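# Move one bottle from the crate to the turning table

## Task

Lift a single bottle out of the blue crate and set it standing upright on the rotating table. The crate has to stay upright on the trolley with its remaining bottles still upright inside it. None of the bottles already riding on the table may be tipped over, and at the end neither arm may be in contact with any bottle or with the crate.

## Robot and tools

ROBOT. Two arms, left_arm and right_arm, each with six joints plus a parallel gripper. In every row and every per-joint list the order is waist, shoulder, elbow, wrist pitch, wrist yaw, wrist roll, then the gripper. Stated joint ranges in rad: waist -2.880 to 2.880, shoulder 0.000 to 3.142, elbow 0.000 to 3.019, wrist pitch -1.693 to 1.571, wrist yaw -1.571 to 1.571, wrist roll -2.094 to 2.094. A real end stop may sit up to 0.085 rad either side of these.

FRAME. One scene frame for both grippers, in metres: origin at table-top height, halfway between the nominal arm bases; +x points out over the table, +z up, and left_arm sits on the +y side (this is not the image's left). Real bases are shifted slightly from nominal; a BASES line, if present, gives them. Reported hand positions can be off, more so at full reach. end_effector_position is the point between the finger pads, about 1 cm short of the tips; the fingers point along the gripper's +z and close along its y. Orientation is end_effector_quat_wxyz.

ROW FORMAT. Every movement command is a row of 14 numbers in [-1, 1]: left_arm's six joint values then its opening, then right_arm's six joint values then its opening, even if one arm stays still. Joint values are offsets, scaled so 1.0 equals 1.264 rad (waist), 1.32 (shoulder), 1.276 (elbow), 1.83 (wrist pitch), 6.358 (wrist yaw), 7.625 (wrist roll). Offsets are measured from the Joint targets shown in the latest result at the start of the action or call, not from the previous row, so sending the same offset twice moves the joint twice. To hold an arm where it is, send 0 for its joints. The opening is absolute, not an offset: +1 fully open, -1 closed; resending the current opening leaves the gripper alone, while 0 means half open.

execute_actions(actions, cameras): actions is a list of actions; each action is a list of up to 15 rows, one per 1/30 s control step, and if fewer rows are given the last one is held for the remaining steps. An empty list just reports state and images. An action that would send any joint more than 0.085 rad beyond its range is rejected for both arms; a malformed action or a failing first action rejects the entire call. Results include step readings of joint positions; HELD marks steps where part of an arm's row was withheld.

move(target, speed, blend, opening_speed, blocking, cameras): target is one 14-number row or up to 15 such rows, all offsets from the same current Joint targets (not chained). speed is the top rate in rad/s of whichever joint travels farthest, 0.01 to 2, default 0.5, one value or one per target. blend (rad) rounds corners between listed targets; 0 stops at each. opening_speed (per second on the -1..+1 scale, at least 0.2) ramps the fingers instead of jumping. Joints move together, so the hand traces a curve; no obstacle avoidance. Minimum 0.5 s; paths over 10 s fall short. blocking=false returns after about 0.5 s while the move continues; until its end is reported, call wait or stop before other motion. The move: line says done, off_target (resting more than 0.035 rad from target), moving, held or fault, plus limits=held and the worst joint per arm. Neither done nor off_target tells you about contact.

wait(seconds 0 to 10): lets time pass with commands held; a running move continues. stop(): brakes a running move; it needs some distance. zoom_image(camera, region [x0,y0,x1,y1], at most 504x504 px, origin top-left): enlarges part of the newest image from cam_high, cam_low, cam_left_wrist or cam_right_wrist (each 896x504). finished_scene(scene): the first call only asks for a check; a second call in a later reply truly ends the scene and reports success.

RESULT LINES. Joint positions and Joint velocities give per arm the six joints (rad, rad/s) and the pad gap (m; 0.094 open). Joint targets is the base for your next offsets. grip_measured is finger opening on the command scale; empty it may read up to 1.6 mm wide; on a hard part it reads up to about 3 mm narrower, more for round ones. Roughly 0.11 below the touch reading the grip reaches full force (about 50-62 N per pad). To release, command well above grip_measured. joint command not followed means the clearance check altered targets (it does not separate the two grippers). joint sent to its limit means a joint reached its real stop. Joint torques include arm weight, have per-arm offsets and noise; joints 3 and 4 wrap at ±28 N m.

MOTION LIMITS. Each step a joint target may lead its measured angle by at most 0.264 (waist), 0.32, 0.276, 0.33, 0.701, 1.97 rad; and if the targets would carry the gripper over 110 mm from where it is, all are pulled back. Big moves therefore take several actions; finish leftovers from the current Joint targets. If an arm is blocked or dragged, command targets back past its positions to stop pressing.

CAUTIONS. Do not drop the bottle, slam, hit hard or press firmly; faster moves and targets deeper past contact hit harder. Never let the arms collide. Keep everything inside the work area; do not tip the crate or the other bottles, or the ones on the rotating table. Brief external tugs or pushes may occur. Holding loads, stretching out or pushing against unreachable poses heats motors; MOTOR HOT appears near 85 °C and at 100 °C that arm goes limp for 30-60 s.

Each tool is called after "Emit:" by a JSON object that holds its "api" and its "payload", one argument or row to a line.

## Session

I'll start by reading the current state and camera images.

Emit:
{"api": "execute_actions", "payload": {
  "actions": []
}}

Scene clock: 0.00 s.
left_arm: end_effector_position=(+0.7191, +0.4023, +0.1776) grip_measured=+1.000 end_effector_quat_wxyz=(+0.376, +0.095, +0.916, +0.099) | right_arm: end_effector_position=(+0.2268, +0.2610, +0.3170) grip_measured=+1.000 end_effector_quat_wxyz=(+0.455, -0.512, +0.620, +0.384)
Joint names: [waist, shoulder, elbow, wrist pitch, wrist yaw, wrist roll]
Joint positions: left_arm=[0.065 1.933 1.637 -0.478 -0.065 0.296 0.094] | right_arm=[1.013 1.194 0.882 -0.003 -0.343 -0.099 0.094]
Joint velocities: left_arm=[-0.005 -0.015 -0.002 -0.002 -0.066 -0.022 0] | right_arm=[0.005 -0.005 0.017 -0.002 0.007 -0.007 0]
Joint torques (N m): no reading
Motor temperatures (°C): left_arm=[39 30 36 25 33 31 34] | right_arm=[34 31 30 36 26 37 34]
Heat: left arm: hottest waist 39 °C; right arm: hottest wrist roll 37 °C.
Joint targets: left_arm=[0.065 1.926 1.669 -0.473 -0.065 0.296] | right_arm=[1.013 1.192 0.913 0.002 -0.343 -0.099]
Tool commands: left_gripper/opening=+1.0 right_gripper/opening=+1.0

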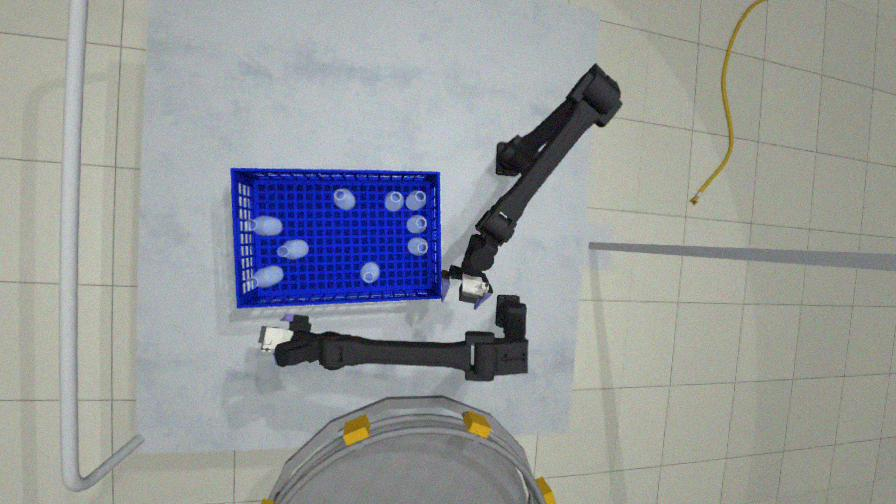

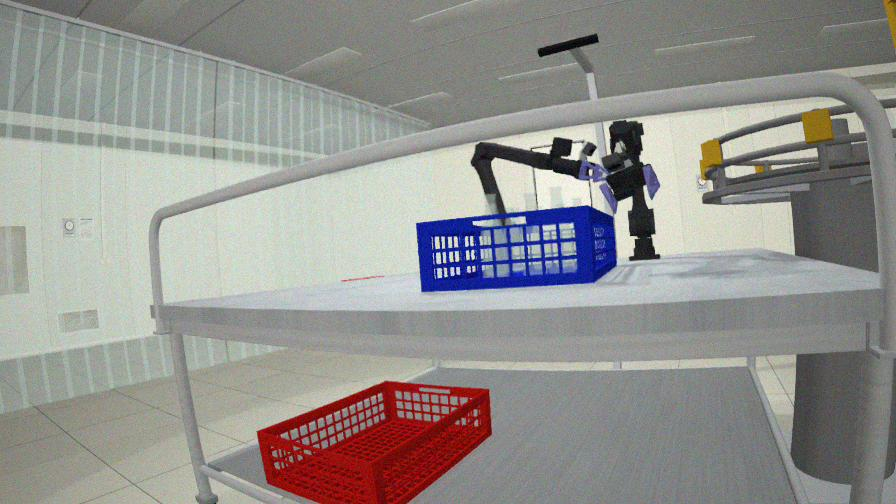

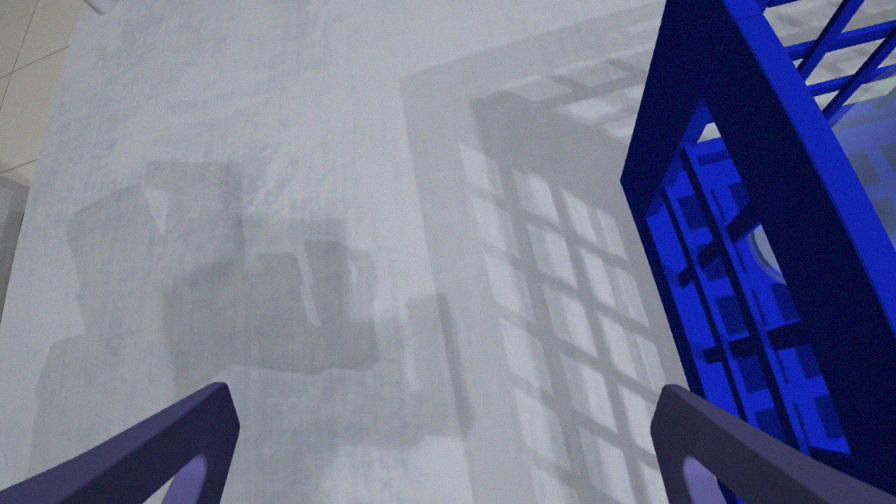

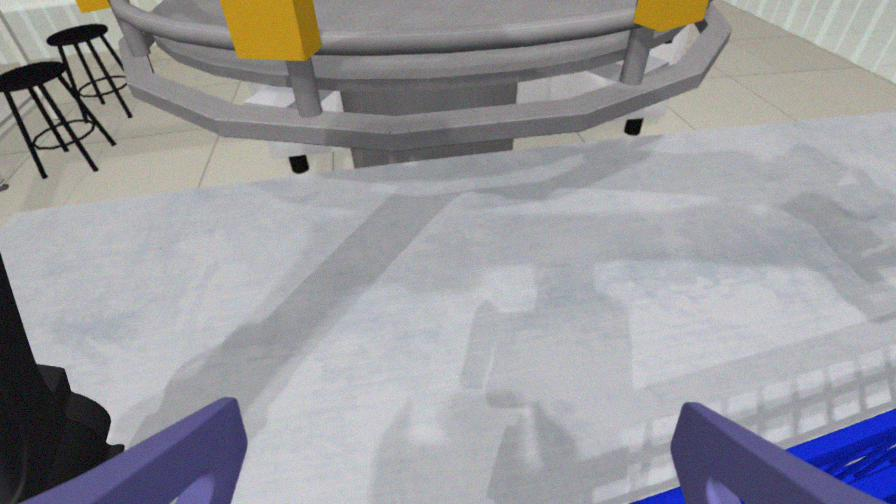

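Emit:
{"api": "zoom_image", "payload": {
  "camera": "cam_high",
  "region": [220, 150, 520, 320]
}}

Emit:
{"api": "zoom_image", "payload": {
  "camera": "cam_high",
  "region": [240, 370, 600, 504]
}}

Emit:
{"api": "zoom_image", "payload": {
  "camera": "cam_low",
  "region": [400, 100, 896, 340]
}}

Emit:
{"api": "zoom_image", "payload": {
  "camera": "cam_right_wrist",
  "region": [0, 0, 504, 284]
}}

Emit:
{"api": "zoom_image", "payload": {
  "camera": "cam_right_wrist",
  "region": [392, 0, 896, 284]
}}

Scaled by 1.680 from the camera's 896x504 image, which has a finer 1280x720 frame.

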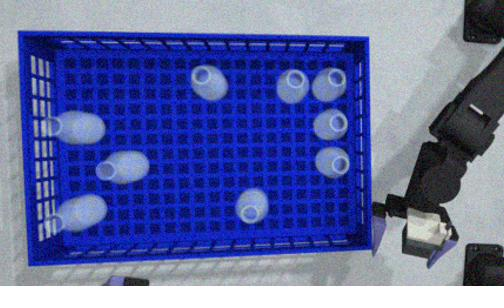

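Scaled by 1.400 from the camera's 896x504 image, which has a finer 1280x720 frame.

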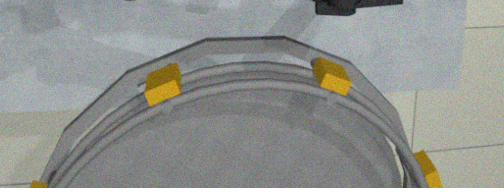

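Scaled by 1.016 from the camera's 896x504 image, which has a finer 1280x720 frame.

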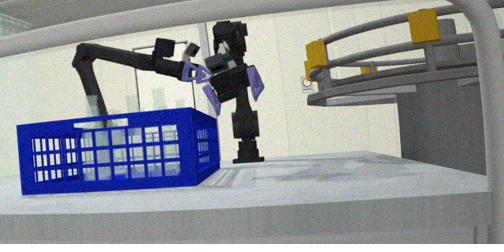

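Scaled by 1.000.

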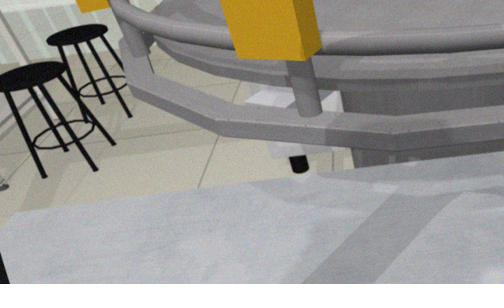

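Scaled by 1.000.

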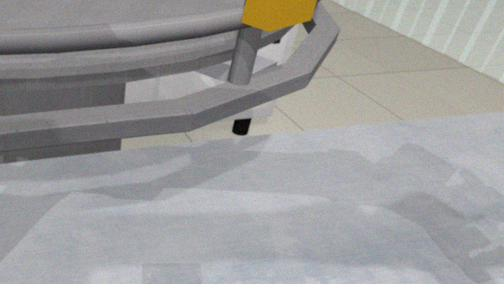

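Emit:
{"api": "move", "payload": {
  "target": [0, 0, 0, 0, 0, 0, 1, 0, -0.3, 0, 0.05, 0, 0, 1],
  "speed": 0.8
}}

Scene clock: 53.50 s.
left_arm: end_effector_position=(+0.7191, +0.4023, +0.1776) grip_measured=+1.000 end_effector_quat_wxyz=(+0.376, +0.095, +0.916, +0.099) | right_arm: end_effector_position=(+0.1670, +0.1606, +0.5231) grip_measured=+1.000 end_effector_quat_wxyz=(+0.625, -0.450, +0.465, +0.438)
Joint names: [waist, shoulder, elbow, wrist pitch, wrist yaw, wrist roll]
Joint positions: left_arm=[0.065 1.933 1.637 -0.478 -0.065 0.296 0.094] | right_arm=[1.013 0.791 0.882 0.084 -0.343 -0.099 0.094]
Joint velocities: left_arm=[0.005 -0.005 0.012 0.002 -0.007 -0.007 0] | right_arm=[-0.005 -0.015 0.002 0.002 0.007 0.051 0]
Joint torques (N m): left_arm=[-1.73 -20.07 10.8 1.87 -0.06 -0.11] | right_arm=[-0.62 -1.49 13.59 1.91 -0.12 0.14]
Motor temperatures (°C): left_arm=[38 35 49 25 32 29 32] | right_arm=[33 32 44 36 26 34 31]
Heat: left arm: hottest elbow 49 °C; right arm: hottest elbow 44 °C.
Joint targets: left_arm=[0.065 1.926 1.669 -0.473 -0.065 0.296] | right_arm=[1.013 0.796 0.913 0.093 -0.343 -0.099]
move: done

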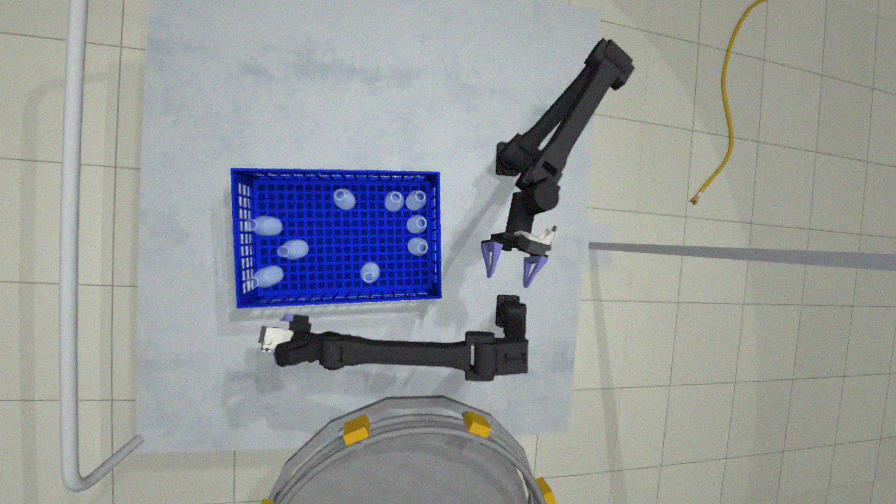

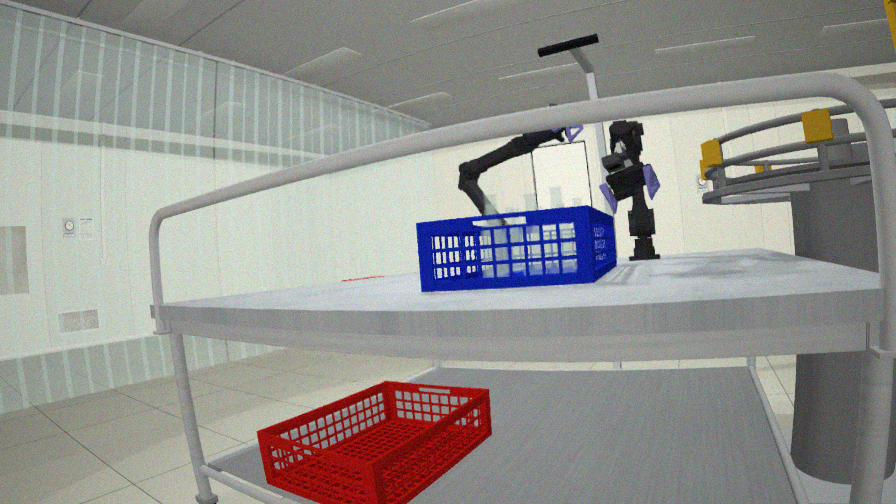

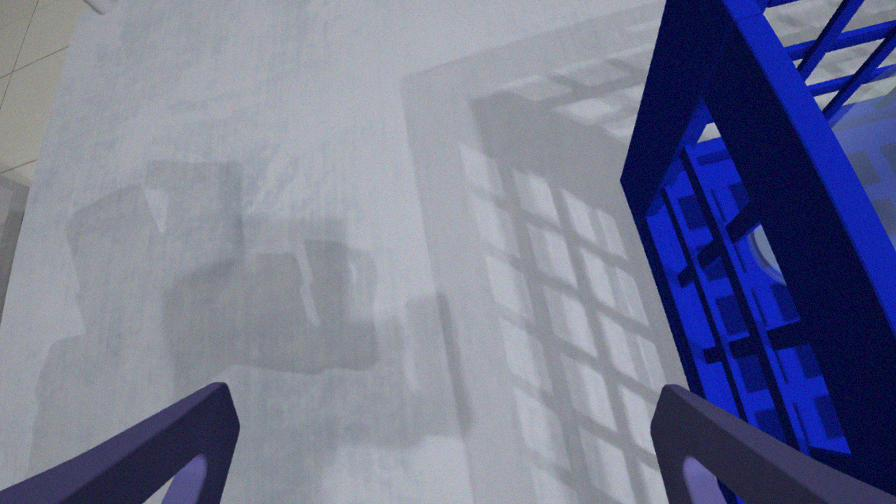

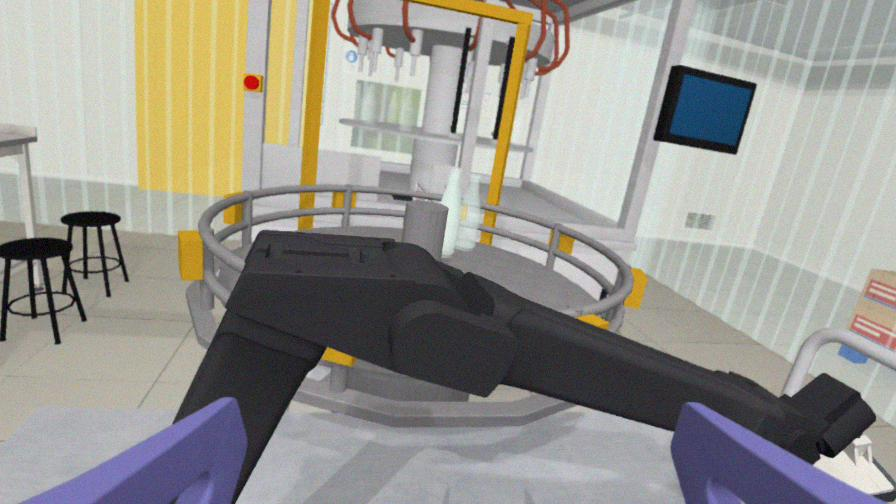

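Emit:
{"api": "zoom_image", "payload": {
  "camera": "cam_right_wrist",
  "region": [180, 150, 660, 430]
}}

Emit:
{"api": "zoom_image", "payload": {
  "camera": "cam_right_wrist",
  "region": [380, 150, 560, 280]
}}

Emit:
{"api": "zoom_image", "payload": {
  "camera": "cam_low",
  "region": [400, 180, 660, 310]
}}

Scaled by 1.050 from the camera's 896x504 image, which has a finer 1280x720 frame.

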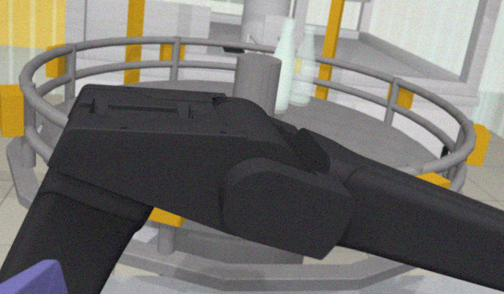

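Scaled by 2.800 from the camera's 896x504 image, which has a finer 1280x720 frame.

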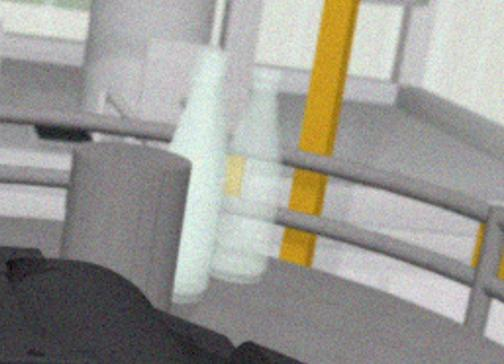

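Scaled by 1.938 from the camera's 896x504 image, which has a finer 1280x720 frame.

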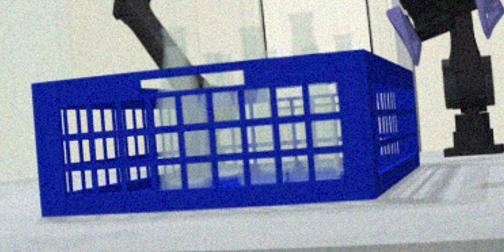

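Emit:
{"api": "move", "payload": {
  "target": [
    [0, -0.303, 0, 0, 0, 0, 1, -0.2, -0.18, 0, -0.25, 0.004, 0.008, 1],
    [-0.1305, -0.6258, -0.1324, -0.3426, 0.0102, -0.0388, 1, -0.3267, -0.30, -0.01, -0.4224, 0.0068, 0.013, 1]
  ],
  "speed": 0.8,
  "blend": 0.1
}}

Scene clock: 100.97 s.
left_arm: end_effector_position=(+0.4090, +0.3008, +0.4883) grip_measured=+1.000 end_effector_quat_wxyz=(+0.423, +0.048, +0.905, -0.017) | right_arm: end_effector_position=(+0.1928, -0.0235, +0.4704) grip_measured=+1.000 end_effector_quat_wxyz=(+0.561, -0.335, +0.694, +0.302)
Joint names: [waist, shoulder, elbow, wrist pitch, wrist yaw, wrist roll]
Joint positions: left_arm=[-0.094 1.098 1.495 -1.095 -0.004 0.011 0.094] | right_arm=[0.616 0.405 0.882 -0.675 -0.301 -0.016 0.094]
Joint velocities: left_arm=[0.005 -0.015 -0.007 -0.002 0.051 -0.081 0] | right_arm=[0.005 -0.005 -0.012 0.002 0.037 -0.007 0]
Joint torques (N m): left_arm=[-2.26 -7.59 8.68 1.46 0.12 -0.18] | right_arm=[-1.9 1.96 11.71 1.51 -0.13 0.29]
Motor temperatures (°C): left_arm=[38 37 52 25 30 28 30] | right_arm=[32 30 49 35 25 32 29]
Heat: left arm: hottest elbow 52 °C; right arm: hottest elbow 49 °C.
Joint targets: left_arm=[-0.100 1.100 1.500 -1.100 0.000 0.000] | right_arm=[0.600 0.400 0.901 -0.680 -0.299 0.000]
move: done

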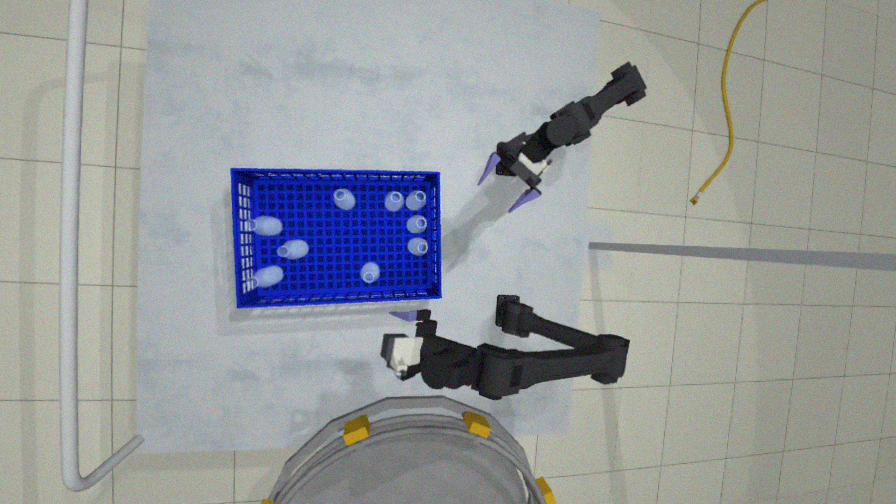

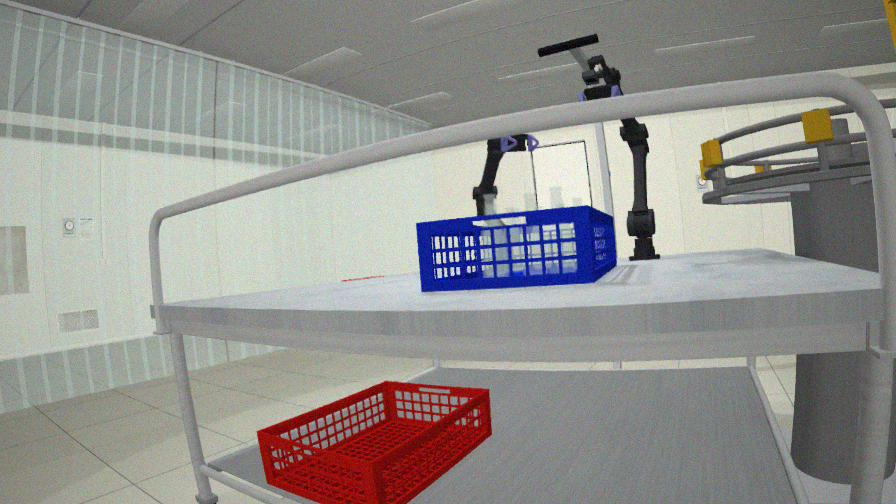

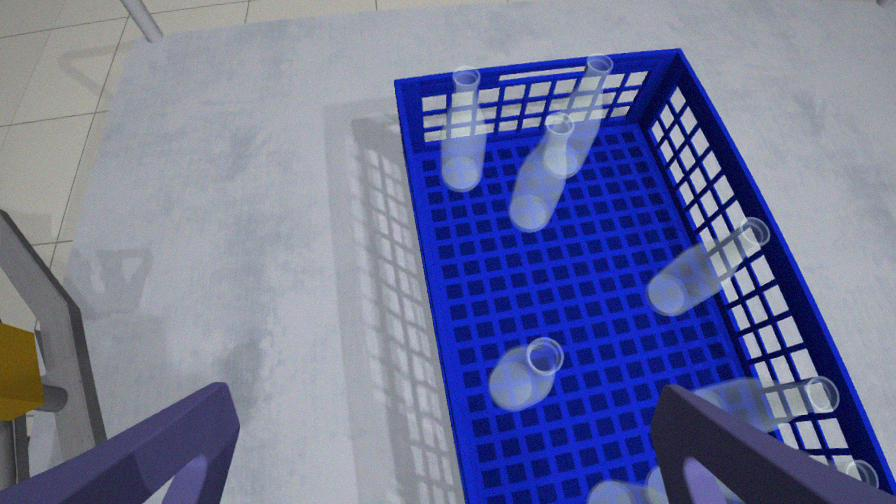

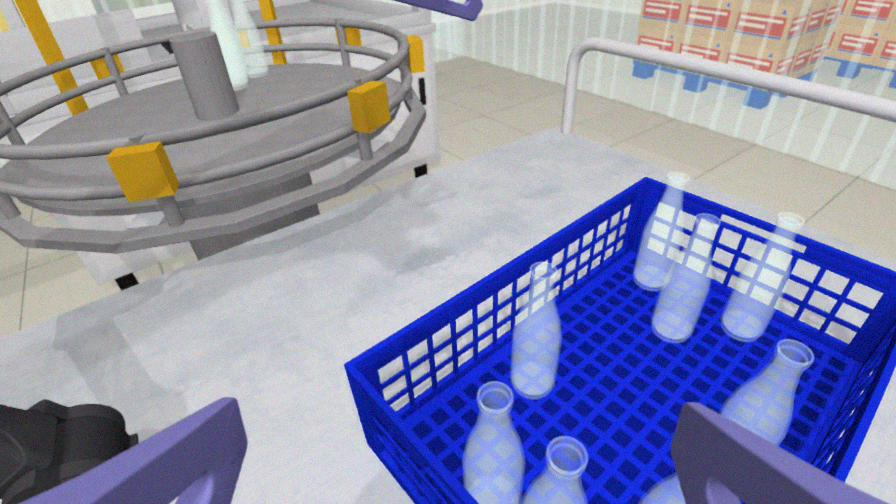

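Emit:
{"api": "zoom_image", "payload": {
  "camera": "cam_right_wrist",
  "region": [460, 160, 860, 400]
}}

Emit:
{"api": "zoom_image", "payload": {
  "camera": "cam_left_wrist",
  "region": [380, 40, 700, 220]
}}

Emit:
{"api": "zoom_image", "payload": {
  "camera": "cam_left_wrist",
  "region": [420, 300, 620, 430]
}}

Emit:
{"api": "zoom_image", "payload": {
  "camera": "cam_right_wrist",
  "region": [0, 0, 480, 290]
}}

Scaled by 1.260 from the camera's 896x504 image, which has a finer 1280x720 frame.

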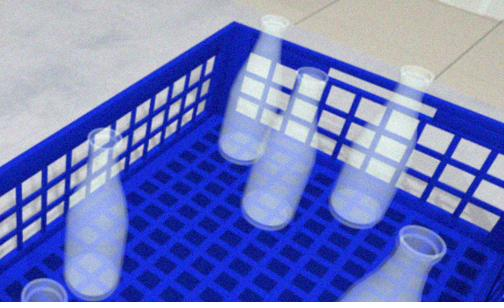

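Scaled by 1.575 from the camera's 896x504 image, which has a finer 1280x720 frame.

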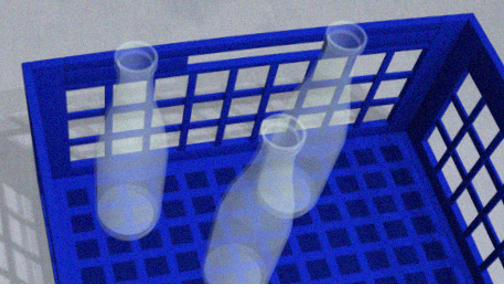

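Scaled by 2.520 from the camera's 896x504 image, which has a finer 1280x720 frame.

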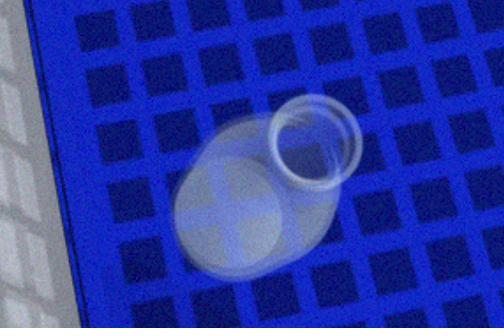

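Scaled by 1.050 from the camera's 896x504 image, which has a finer 1280x720 frame.

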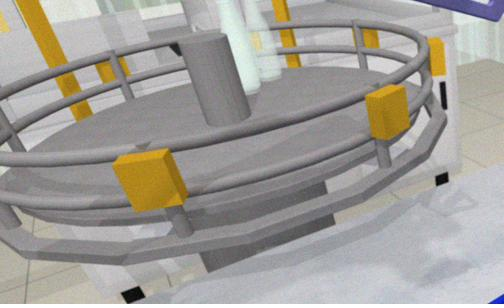

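Emit:
{"api": "move", "payload": {
  "target": [-0.087, -0.0939, -0.4679, 0.3131, 0, 0, 1, 0, 0, 0, 0, 0, 0, 1],
  "speed": 0.7,
  "cameras": ["cam_left_wrist", "cam_right_wrist"]
}}

Scene clock: 144.30 s.
left_arm: end_effector_position=(+0.3990, +0.2528, +0.3026) grip_measured=+1.000 end_effector_quat_wxyz=(+0.449, +0.096, +0.887, -0.043) | right_arm: end_effector_position=(+0.1928, -0.0236, +0.4703) grip_measured=+1.000 end_effector_quat_wxyz=(+0.561, -0.335, +0.695, +0.302)
Joint names: [waist, shoulder, elbow, wrist pitch, wrist yaw, wrist roll]
Joint positions: left_arm=[-0.203 0.986 0.894 -0.543 -0.003 0.01 0.094] | right_arm=[0.615 0.405 0.882 -0.676 -0.301 -0.015 0.094]
Joint velocities: left_arm=[0.005 0.005 -0.007 0.007 -0.022 0.066 0] | right_arm=[-0.005 -0.015 -0.007 -0.027 0.066 0.022 0]
Joint torques (N m): left_arm=[-2.02 -7.47 9.62 2.43 0.11 -0.22] | right_arm=[-1.79 1.9 11.73 1.51 -0.13 0.29]
Motor temperatures (°C): left_arm=[37 34 47 24 29 27 29] | right_arm=[32 30 49 34 25 31 28]
Heat: left arm: hottest elbow 47 °C; right arm: hottest elbow 49 °C.
Joint targets: left_arm=[-0.210 0.976 0.903 -0.527 0.000 0.000] | right_arm=[0.600 0.400 0.901 -0.680 -0.300 0.000]
move: done
Images, in order (width x height): cam_left_wrist 896x504, cam_right_wrist 896x504.

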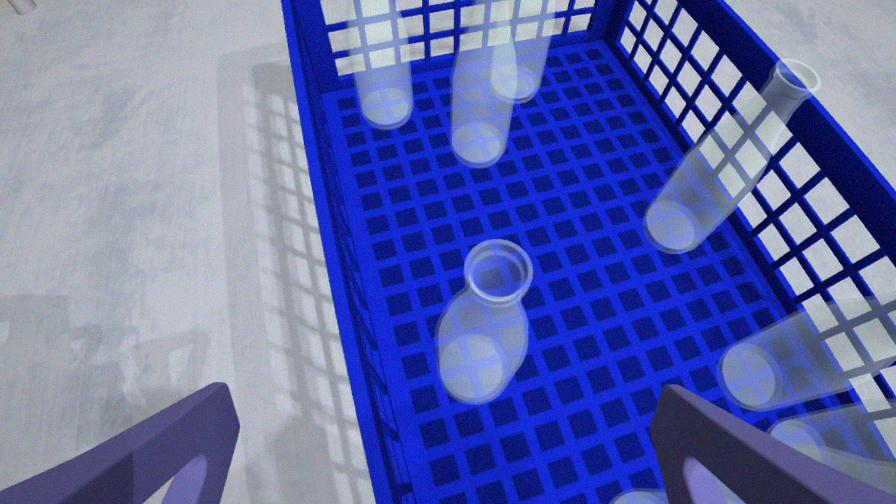

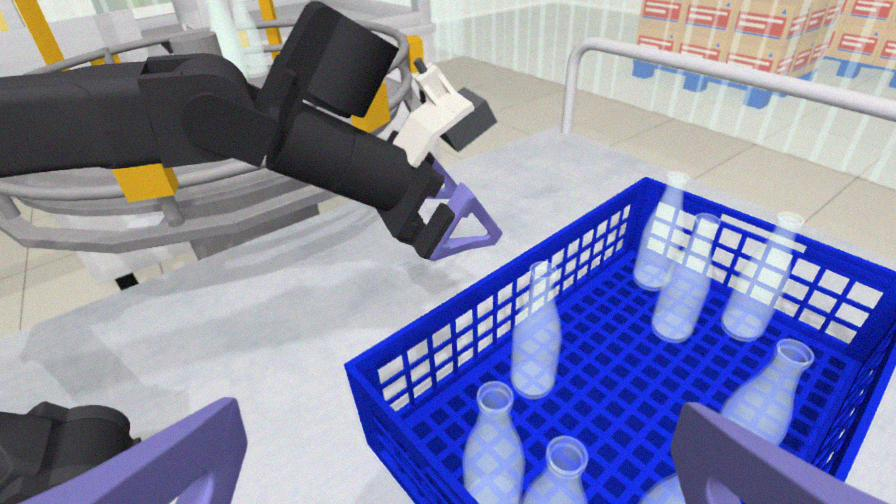

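Emit:
{"api": "zoom_image", "payload": {
  "camera": "cam_left_wrist",
  "region": [400, 220, 600, 420]
}}

Emit:
{"api": "zoom_image", "payload": {
  "camera": "cam_right_wrist",
  "region": [380, 150, 640, 410]
}}

Scaled by 2.520 from the camera's 896x504 image, which has a finer 1280x720 frame.

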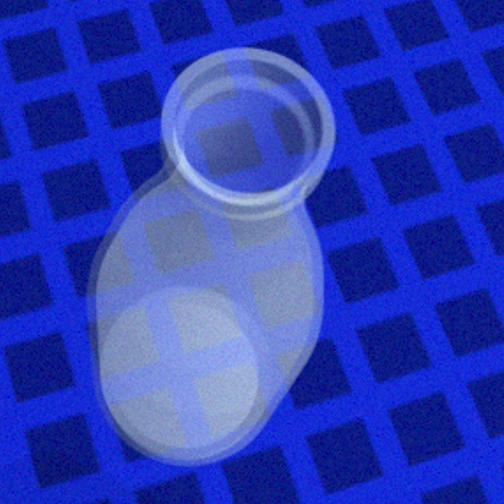

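Scaled by 1.938 from the camera's 896x504 image, which has a finer 1280x720 frame.

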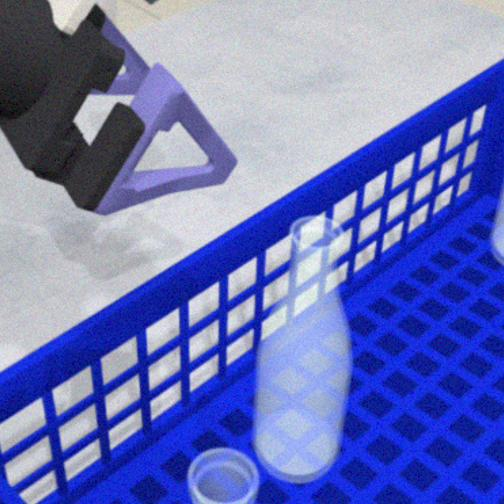

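Emit:
{"api": "move", "payload": {
  "target": [-0.0259, 0.0686, -0.1362, 0.1636, 0, 0, 0.383, 0, 0, 0, 0, 0, 0, 1],
  "speed": 0.5,
  "cameras": ["cam_left_wrist", "cam_right_wrist"]
}}

Emit:
{"api": "zoom_image", "payload": {
  "camera": "cam_right_wrist",
  "region": [400, 150, 660, 410]
}}

Emit:
{"api": "zoom_image", "payload": {
  "camera": "cam_left_wrist",
  "region": [300, 200, 604, 504]
}}

Scene clock: 194.13 s.
left_arm: end_effector_position=(+0.4095, +0.2351, +0.2287) grip_measured=+0.385 end_effector_quat_wxyz=(+0.468, +0.109, +0.875, -0.052) | right_arm: end_effector_position=(+0.1928, -0.0236, +0.4703) grip_measured=+1.000 end_effector_quat_wxyz=(+0.561, -0.335, +0.695, +0.302)
Joint names: [waist, shoulder, elbow, wrist pitch, wrist yaw, wrist roll]
Joint positions: left_arm=[-0.236 1.065 0.72 -0.245 -0.003 0.01 0.065] | right_arm=[0.615 0.405 0.882 -0.676 -0.301 -0.015 0.094]
Joint velocities: left_arm=[-0.005 0.005 0.017 0.007 -0.007 -0.022 0.001] | right_arm=[-0.005 -0.005 -0.007 -0.007 0.007 -0.081 0]
Joint torques (N m): left_arm=[-2.2 -6.77 8.95 2.56 0.11 -0.22] | right_arm=[-1.85 1.9 11.7 1.51 -0.13 0.29]
Motor temperatures (°C): left_arm=[37 32 46 24 28 26 28] | right_arm=[31 29 49 34 25 30 27]
Heat: left arm: hottest elbow 46 °C; right arm: hottest elbow 49 °C.
Joint targets: left_arm=[-0.243 1.066 0.729 -0.228 0.000 0.000] | right_arm=[0.600 0.400 0.901 -0.680 -0.300 0.000]
move: done
Images, in order (width x height): cam_left_wrist 896x504, cam_right_wrist 896x504.

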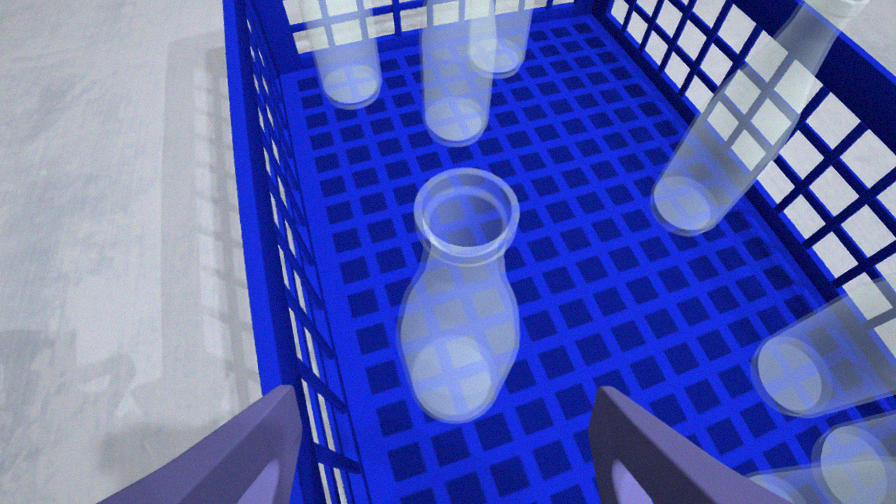

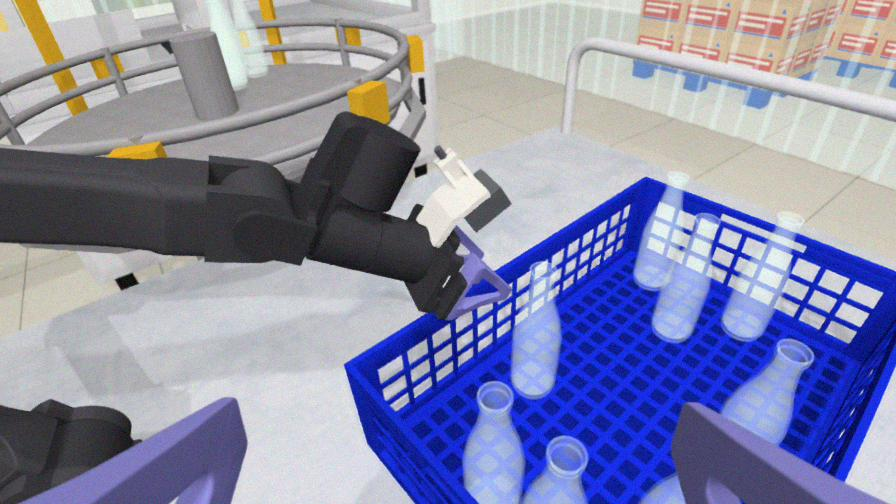

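Scaled by 1.938 from the camera's 896x504 image, which has a finer 1280x720 frame.

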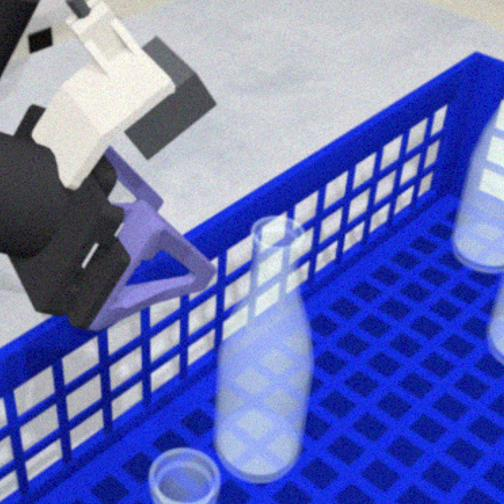

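Scaled by 1.658 from the camera's 896x504 image, which has a finer 1280x720 frame.

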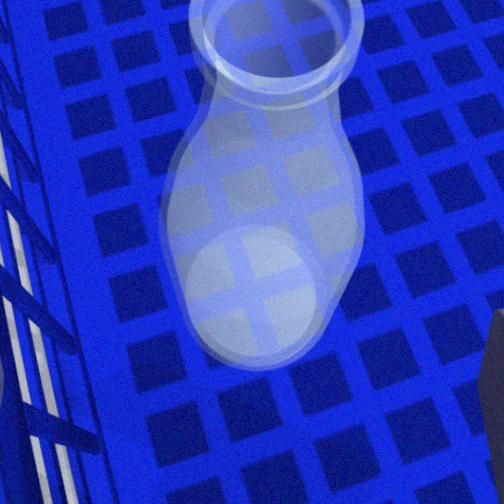

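Emit:
{"api": "move", "payload": {
  "target": [-0.0074, 0.147, 0.0368, 0.0798, 0, 0, 0.383, 0, 0, 0, 0, 0, 0, 1],
  "speed": 0.3,
  "cameras": ["cam_left_wrist", "cam_right_wrist"]
}}

Emit:
{"api": "zoom_image", "payload": {
  "camera": "cam_right_wrist",
  "region": [400, 150, 660, 410]
}}

Emit:
{"api": "zoom_image", "payload": {
  "camera": "cam_left_wrist",
  "region": [200, 100, 700, 504]
}}

Scene clock: 238.27 s.
left_arm: end_effector_position=(+0.4422, +0.2229, +0.1708) grip_measured=+0.385 end_effector_quat_wxyz=(+0.448, +0.114, +0.885, -0.052) | right_arm: end_effector_position=(+0.1928, -0.0236, +0.4703) grip_measured=+1.000 end_effector_quat_wxyz=(+0.561, -0.335, +0.695, +0.302)
Joint names: [waist, shoulder, elbow, wrist pitch, wrist yaw, wrist roll]
Joint positions: left_arm=[-0.244 1.258 0.722 -0.098 -0.003 0.01 0.065] | right_arm=[0.615 0.405 0.882 -0.676 -0.301 -0.015 0.094]
Joint velocities: left_arm=[-0.005 -0.005 -0.007 0.002 -0.007 -0.007 0] | right_arm=[-0.005 -0.015 0.017 0.002 -0.037 0.022 0]
Joint torques (N m): left_arm=[-2.2 -8.53 11.63 2.35 0.11 -0.23] | right_arm=[-1.85 1.9 11.73 1.5 -0.12 0.29]
Motor temperatures (°C): left_arm=[37 32 47 24 28 26 27] | right_arm=[31 29 50 33 25 29 26]
Heat: left arm: hottest elbow 47 °C; right arm: hottest elbow 50 °C.
Joint targets: left_arm=[-0.252 1.261 0.776 -0.082 0.000 0.000] | right_arm=[0.600 0.400 0.901 -0.680 -0.300 0.000]
move: off_target (left_arm); left_arm: the elbow is farthest, 0.054 rad from its target
Images, in order (width x height): cam_left_wrist 896x504, cam_right_wrist 896x504.

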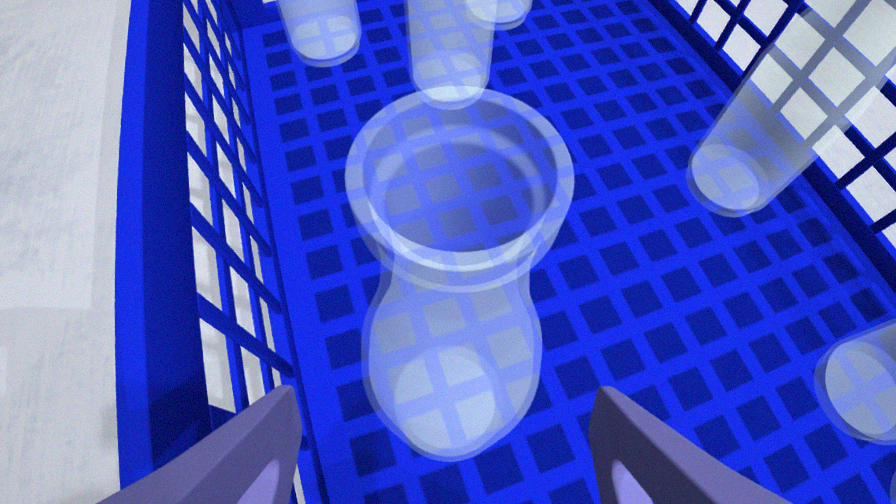

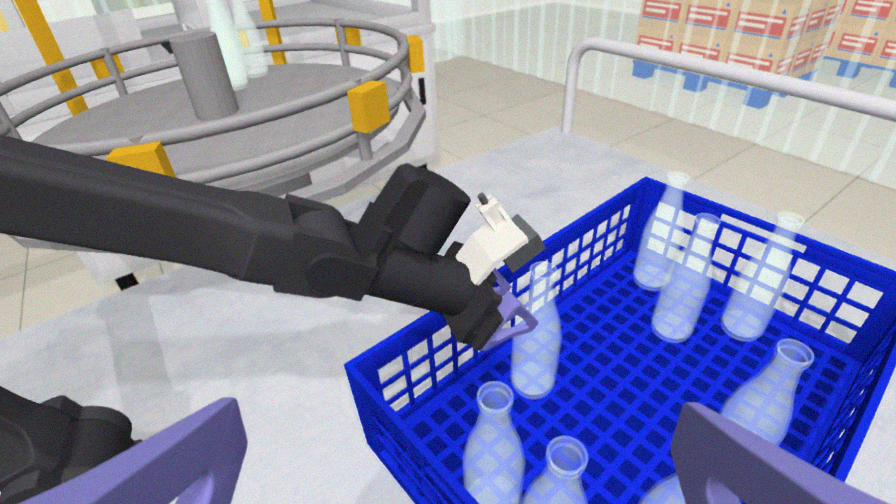

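Scaled by 1.938 from the camera's 896x504 image, which has a finer 1280x720 frame.

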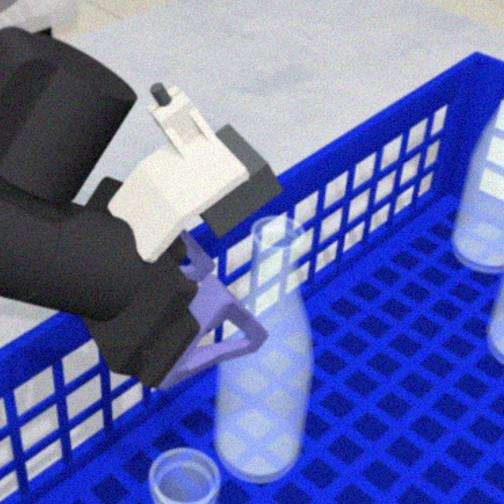

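Scaled by 1.008 from the camera's 896x504 image, which has a finer 1280x720 frame.

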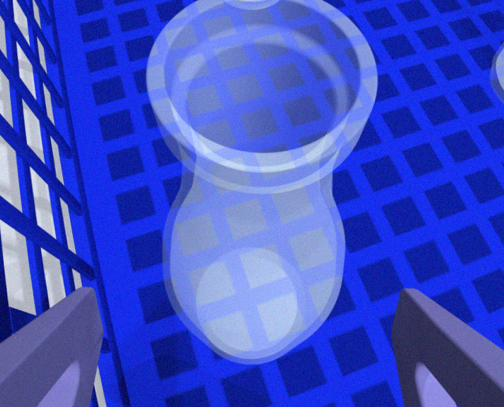

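Emit:
{"api": "move", "payload": {
  "target": [0, 0.0273, 0.0541, -0.0082, 0, 0, 0.383, 0, 0, 0, 0, 0, 0, 1],
  "speed": 0.3
}}

Scene clock: 279.20 s.
left_arm: end_effector_position=(+0.4661, +0.2168, +0.1936) grip_measured=+0.385 end_effector_quat_wxyz=(+0.466, +0.112, +0.876, -0.054) | right_arm: end_effector_position=(+0.1928, -0.0236, +0.4703) grip_measured=+1.000 end_effector_quat_wxyz=(+0.561, -0.335, +0.695, +0.302)
Joint names: [waist, shoulder, elbow, wrist pitch, wrist yaw, wrist roll]
Joint positions: left_arm=[-0.244 1.288 0.792 -0.098 -0.003 0.01 0.065] | right_arm=[0.615 0.405 0.882 -0.676 -0.301 -0.015 0.094]
Joint velocities: left_arm=[-0.015 -0.005 0.007 0.002 -0.037 -0.051 0] | right_arm=[0.005 0.005 0.007 -0.017 -0.022 -0.066 0]
Joint torques (N m): left_arm=[-2.32 -9 11.81 1.7 0.1 -0.2] | right_arm=[-1.85 1.9 11.71 1.51 -0.13 0.28]
Motor temperatures (°C): left_arm=[37 31 56 24 27 26 27] | right_arm=[30 29 50 33 25 29 26]
Heat: left arm: hottest elbow 56 °C; right arm: hottest elbow 50 °C.
Joint targets: left_arm=[-0.252 1.297 0.845 -0.097 0.000 0.000] | right_arm=[0.600 0.400 0.901 -0.680 -0.300 0.000]
move: off_target (left_arm); left_arm: the elbow is farthest, 0.053 rad from its target

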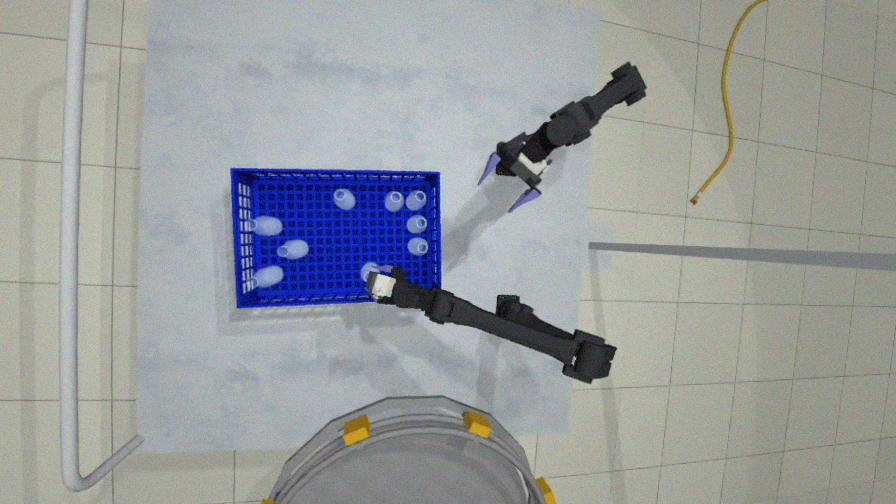

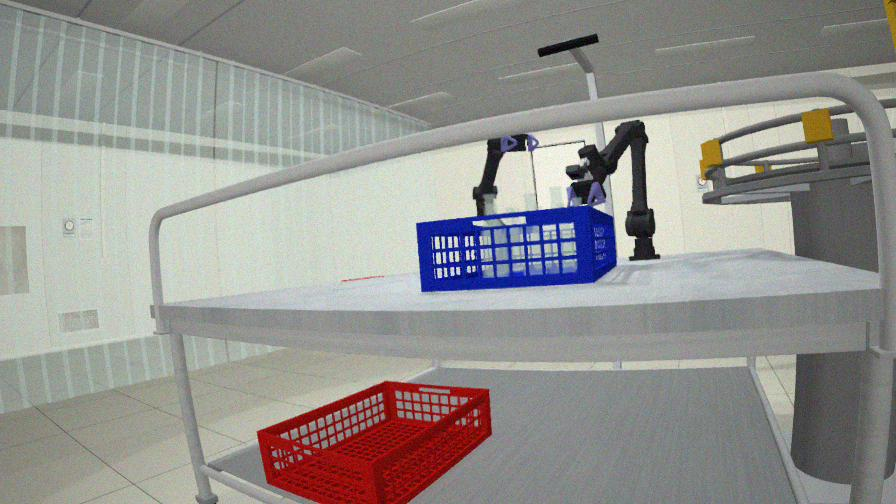

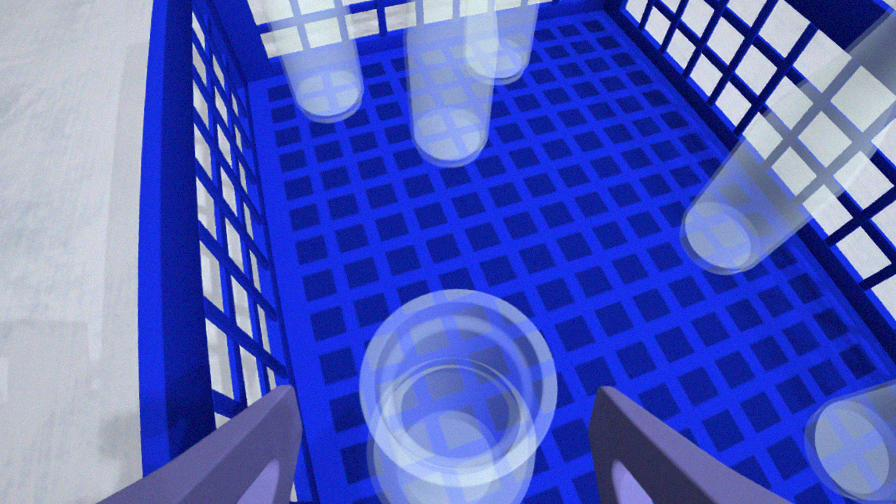

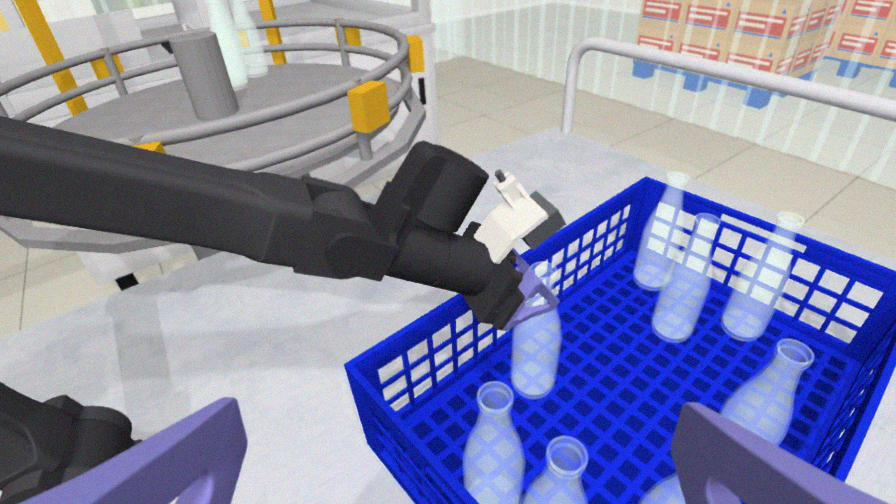

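Emit:
{"api": "zoom_image", "payload": {
  "camera": "cam_right_wrist",
  "region": [400, 150, 660, 410]
}}

Emit:
{"api": "zoom_image", "payload": {
  "camera": "cam_left_wrist",
  "region": [240, 200, 680, 504]
}}

Scaled by 1.938 from the camera's 896x504 image, which has a finer 1280x720 frame.

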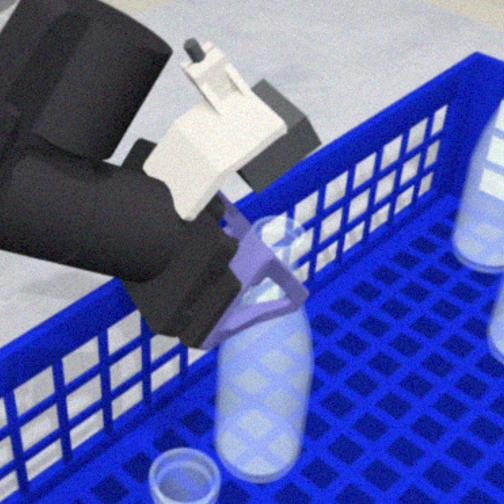

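Scaled by 1.145 from the camera's 896x504 image, which has a finer 1280x720 frame.

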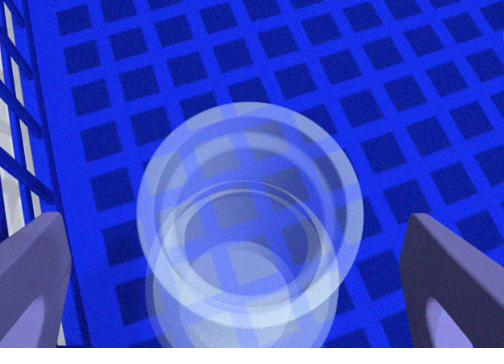

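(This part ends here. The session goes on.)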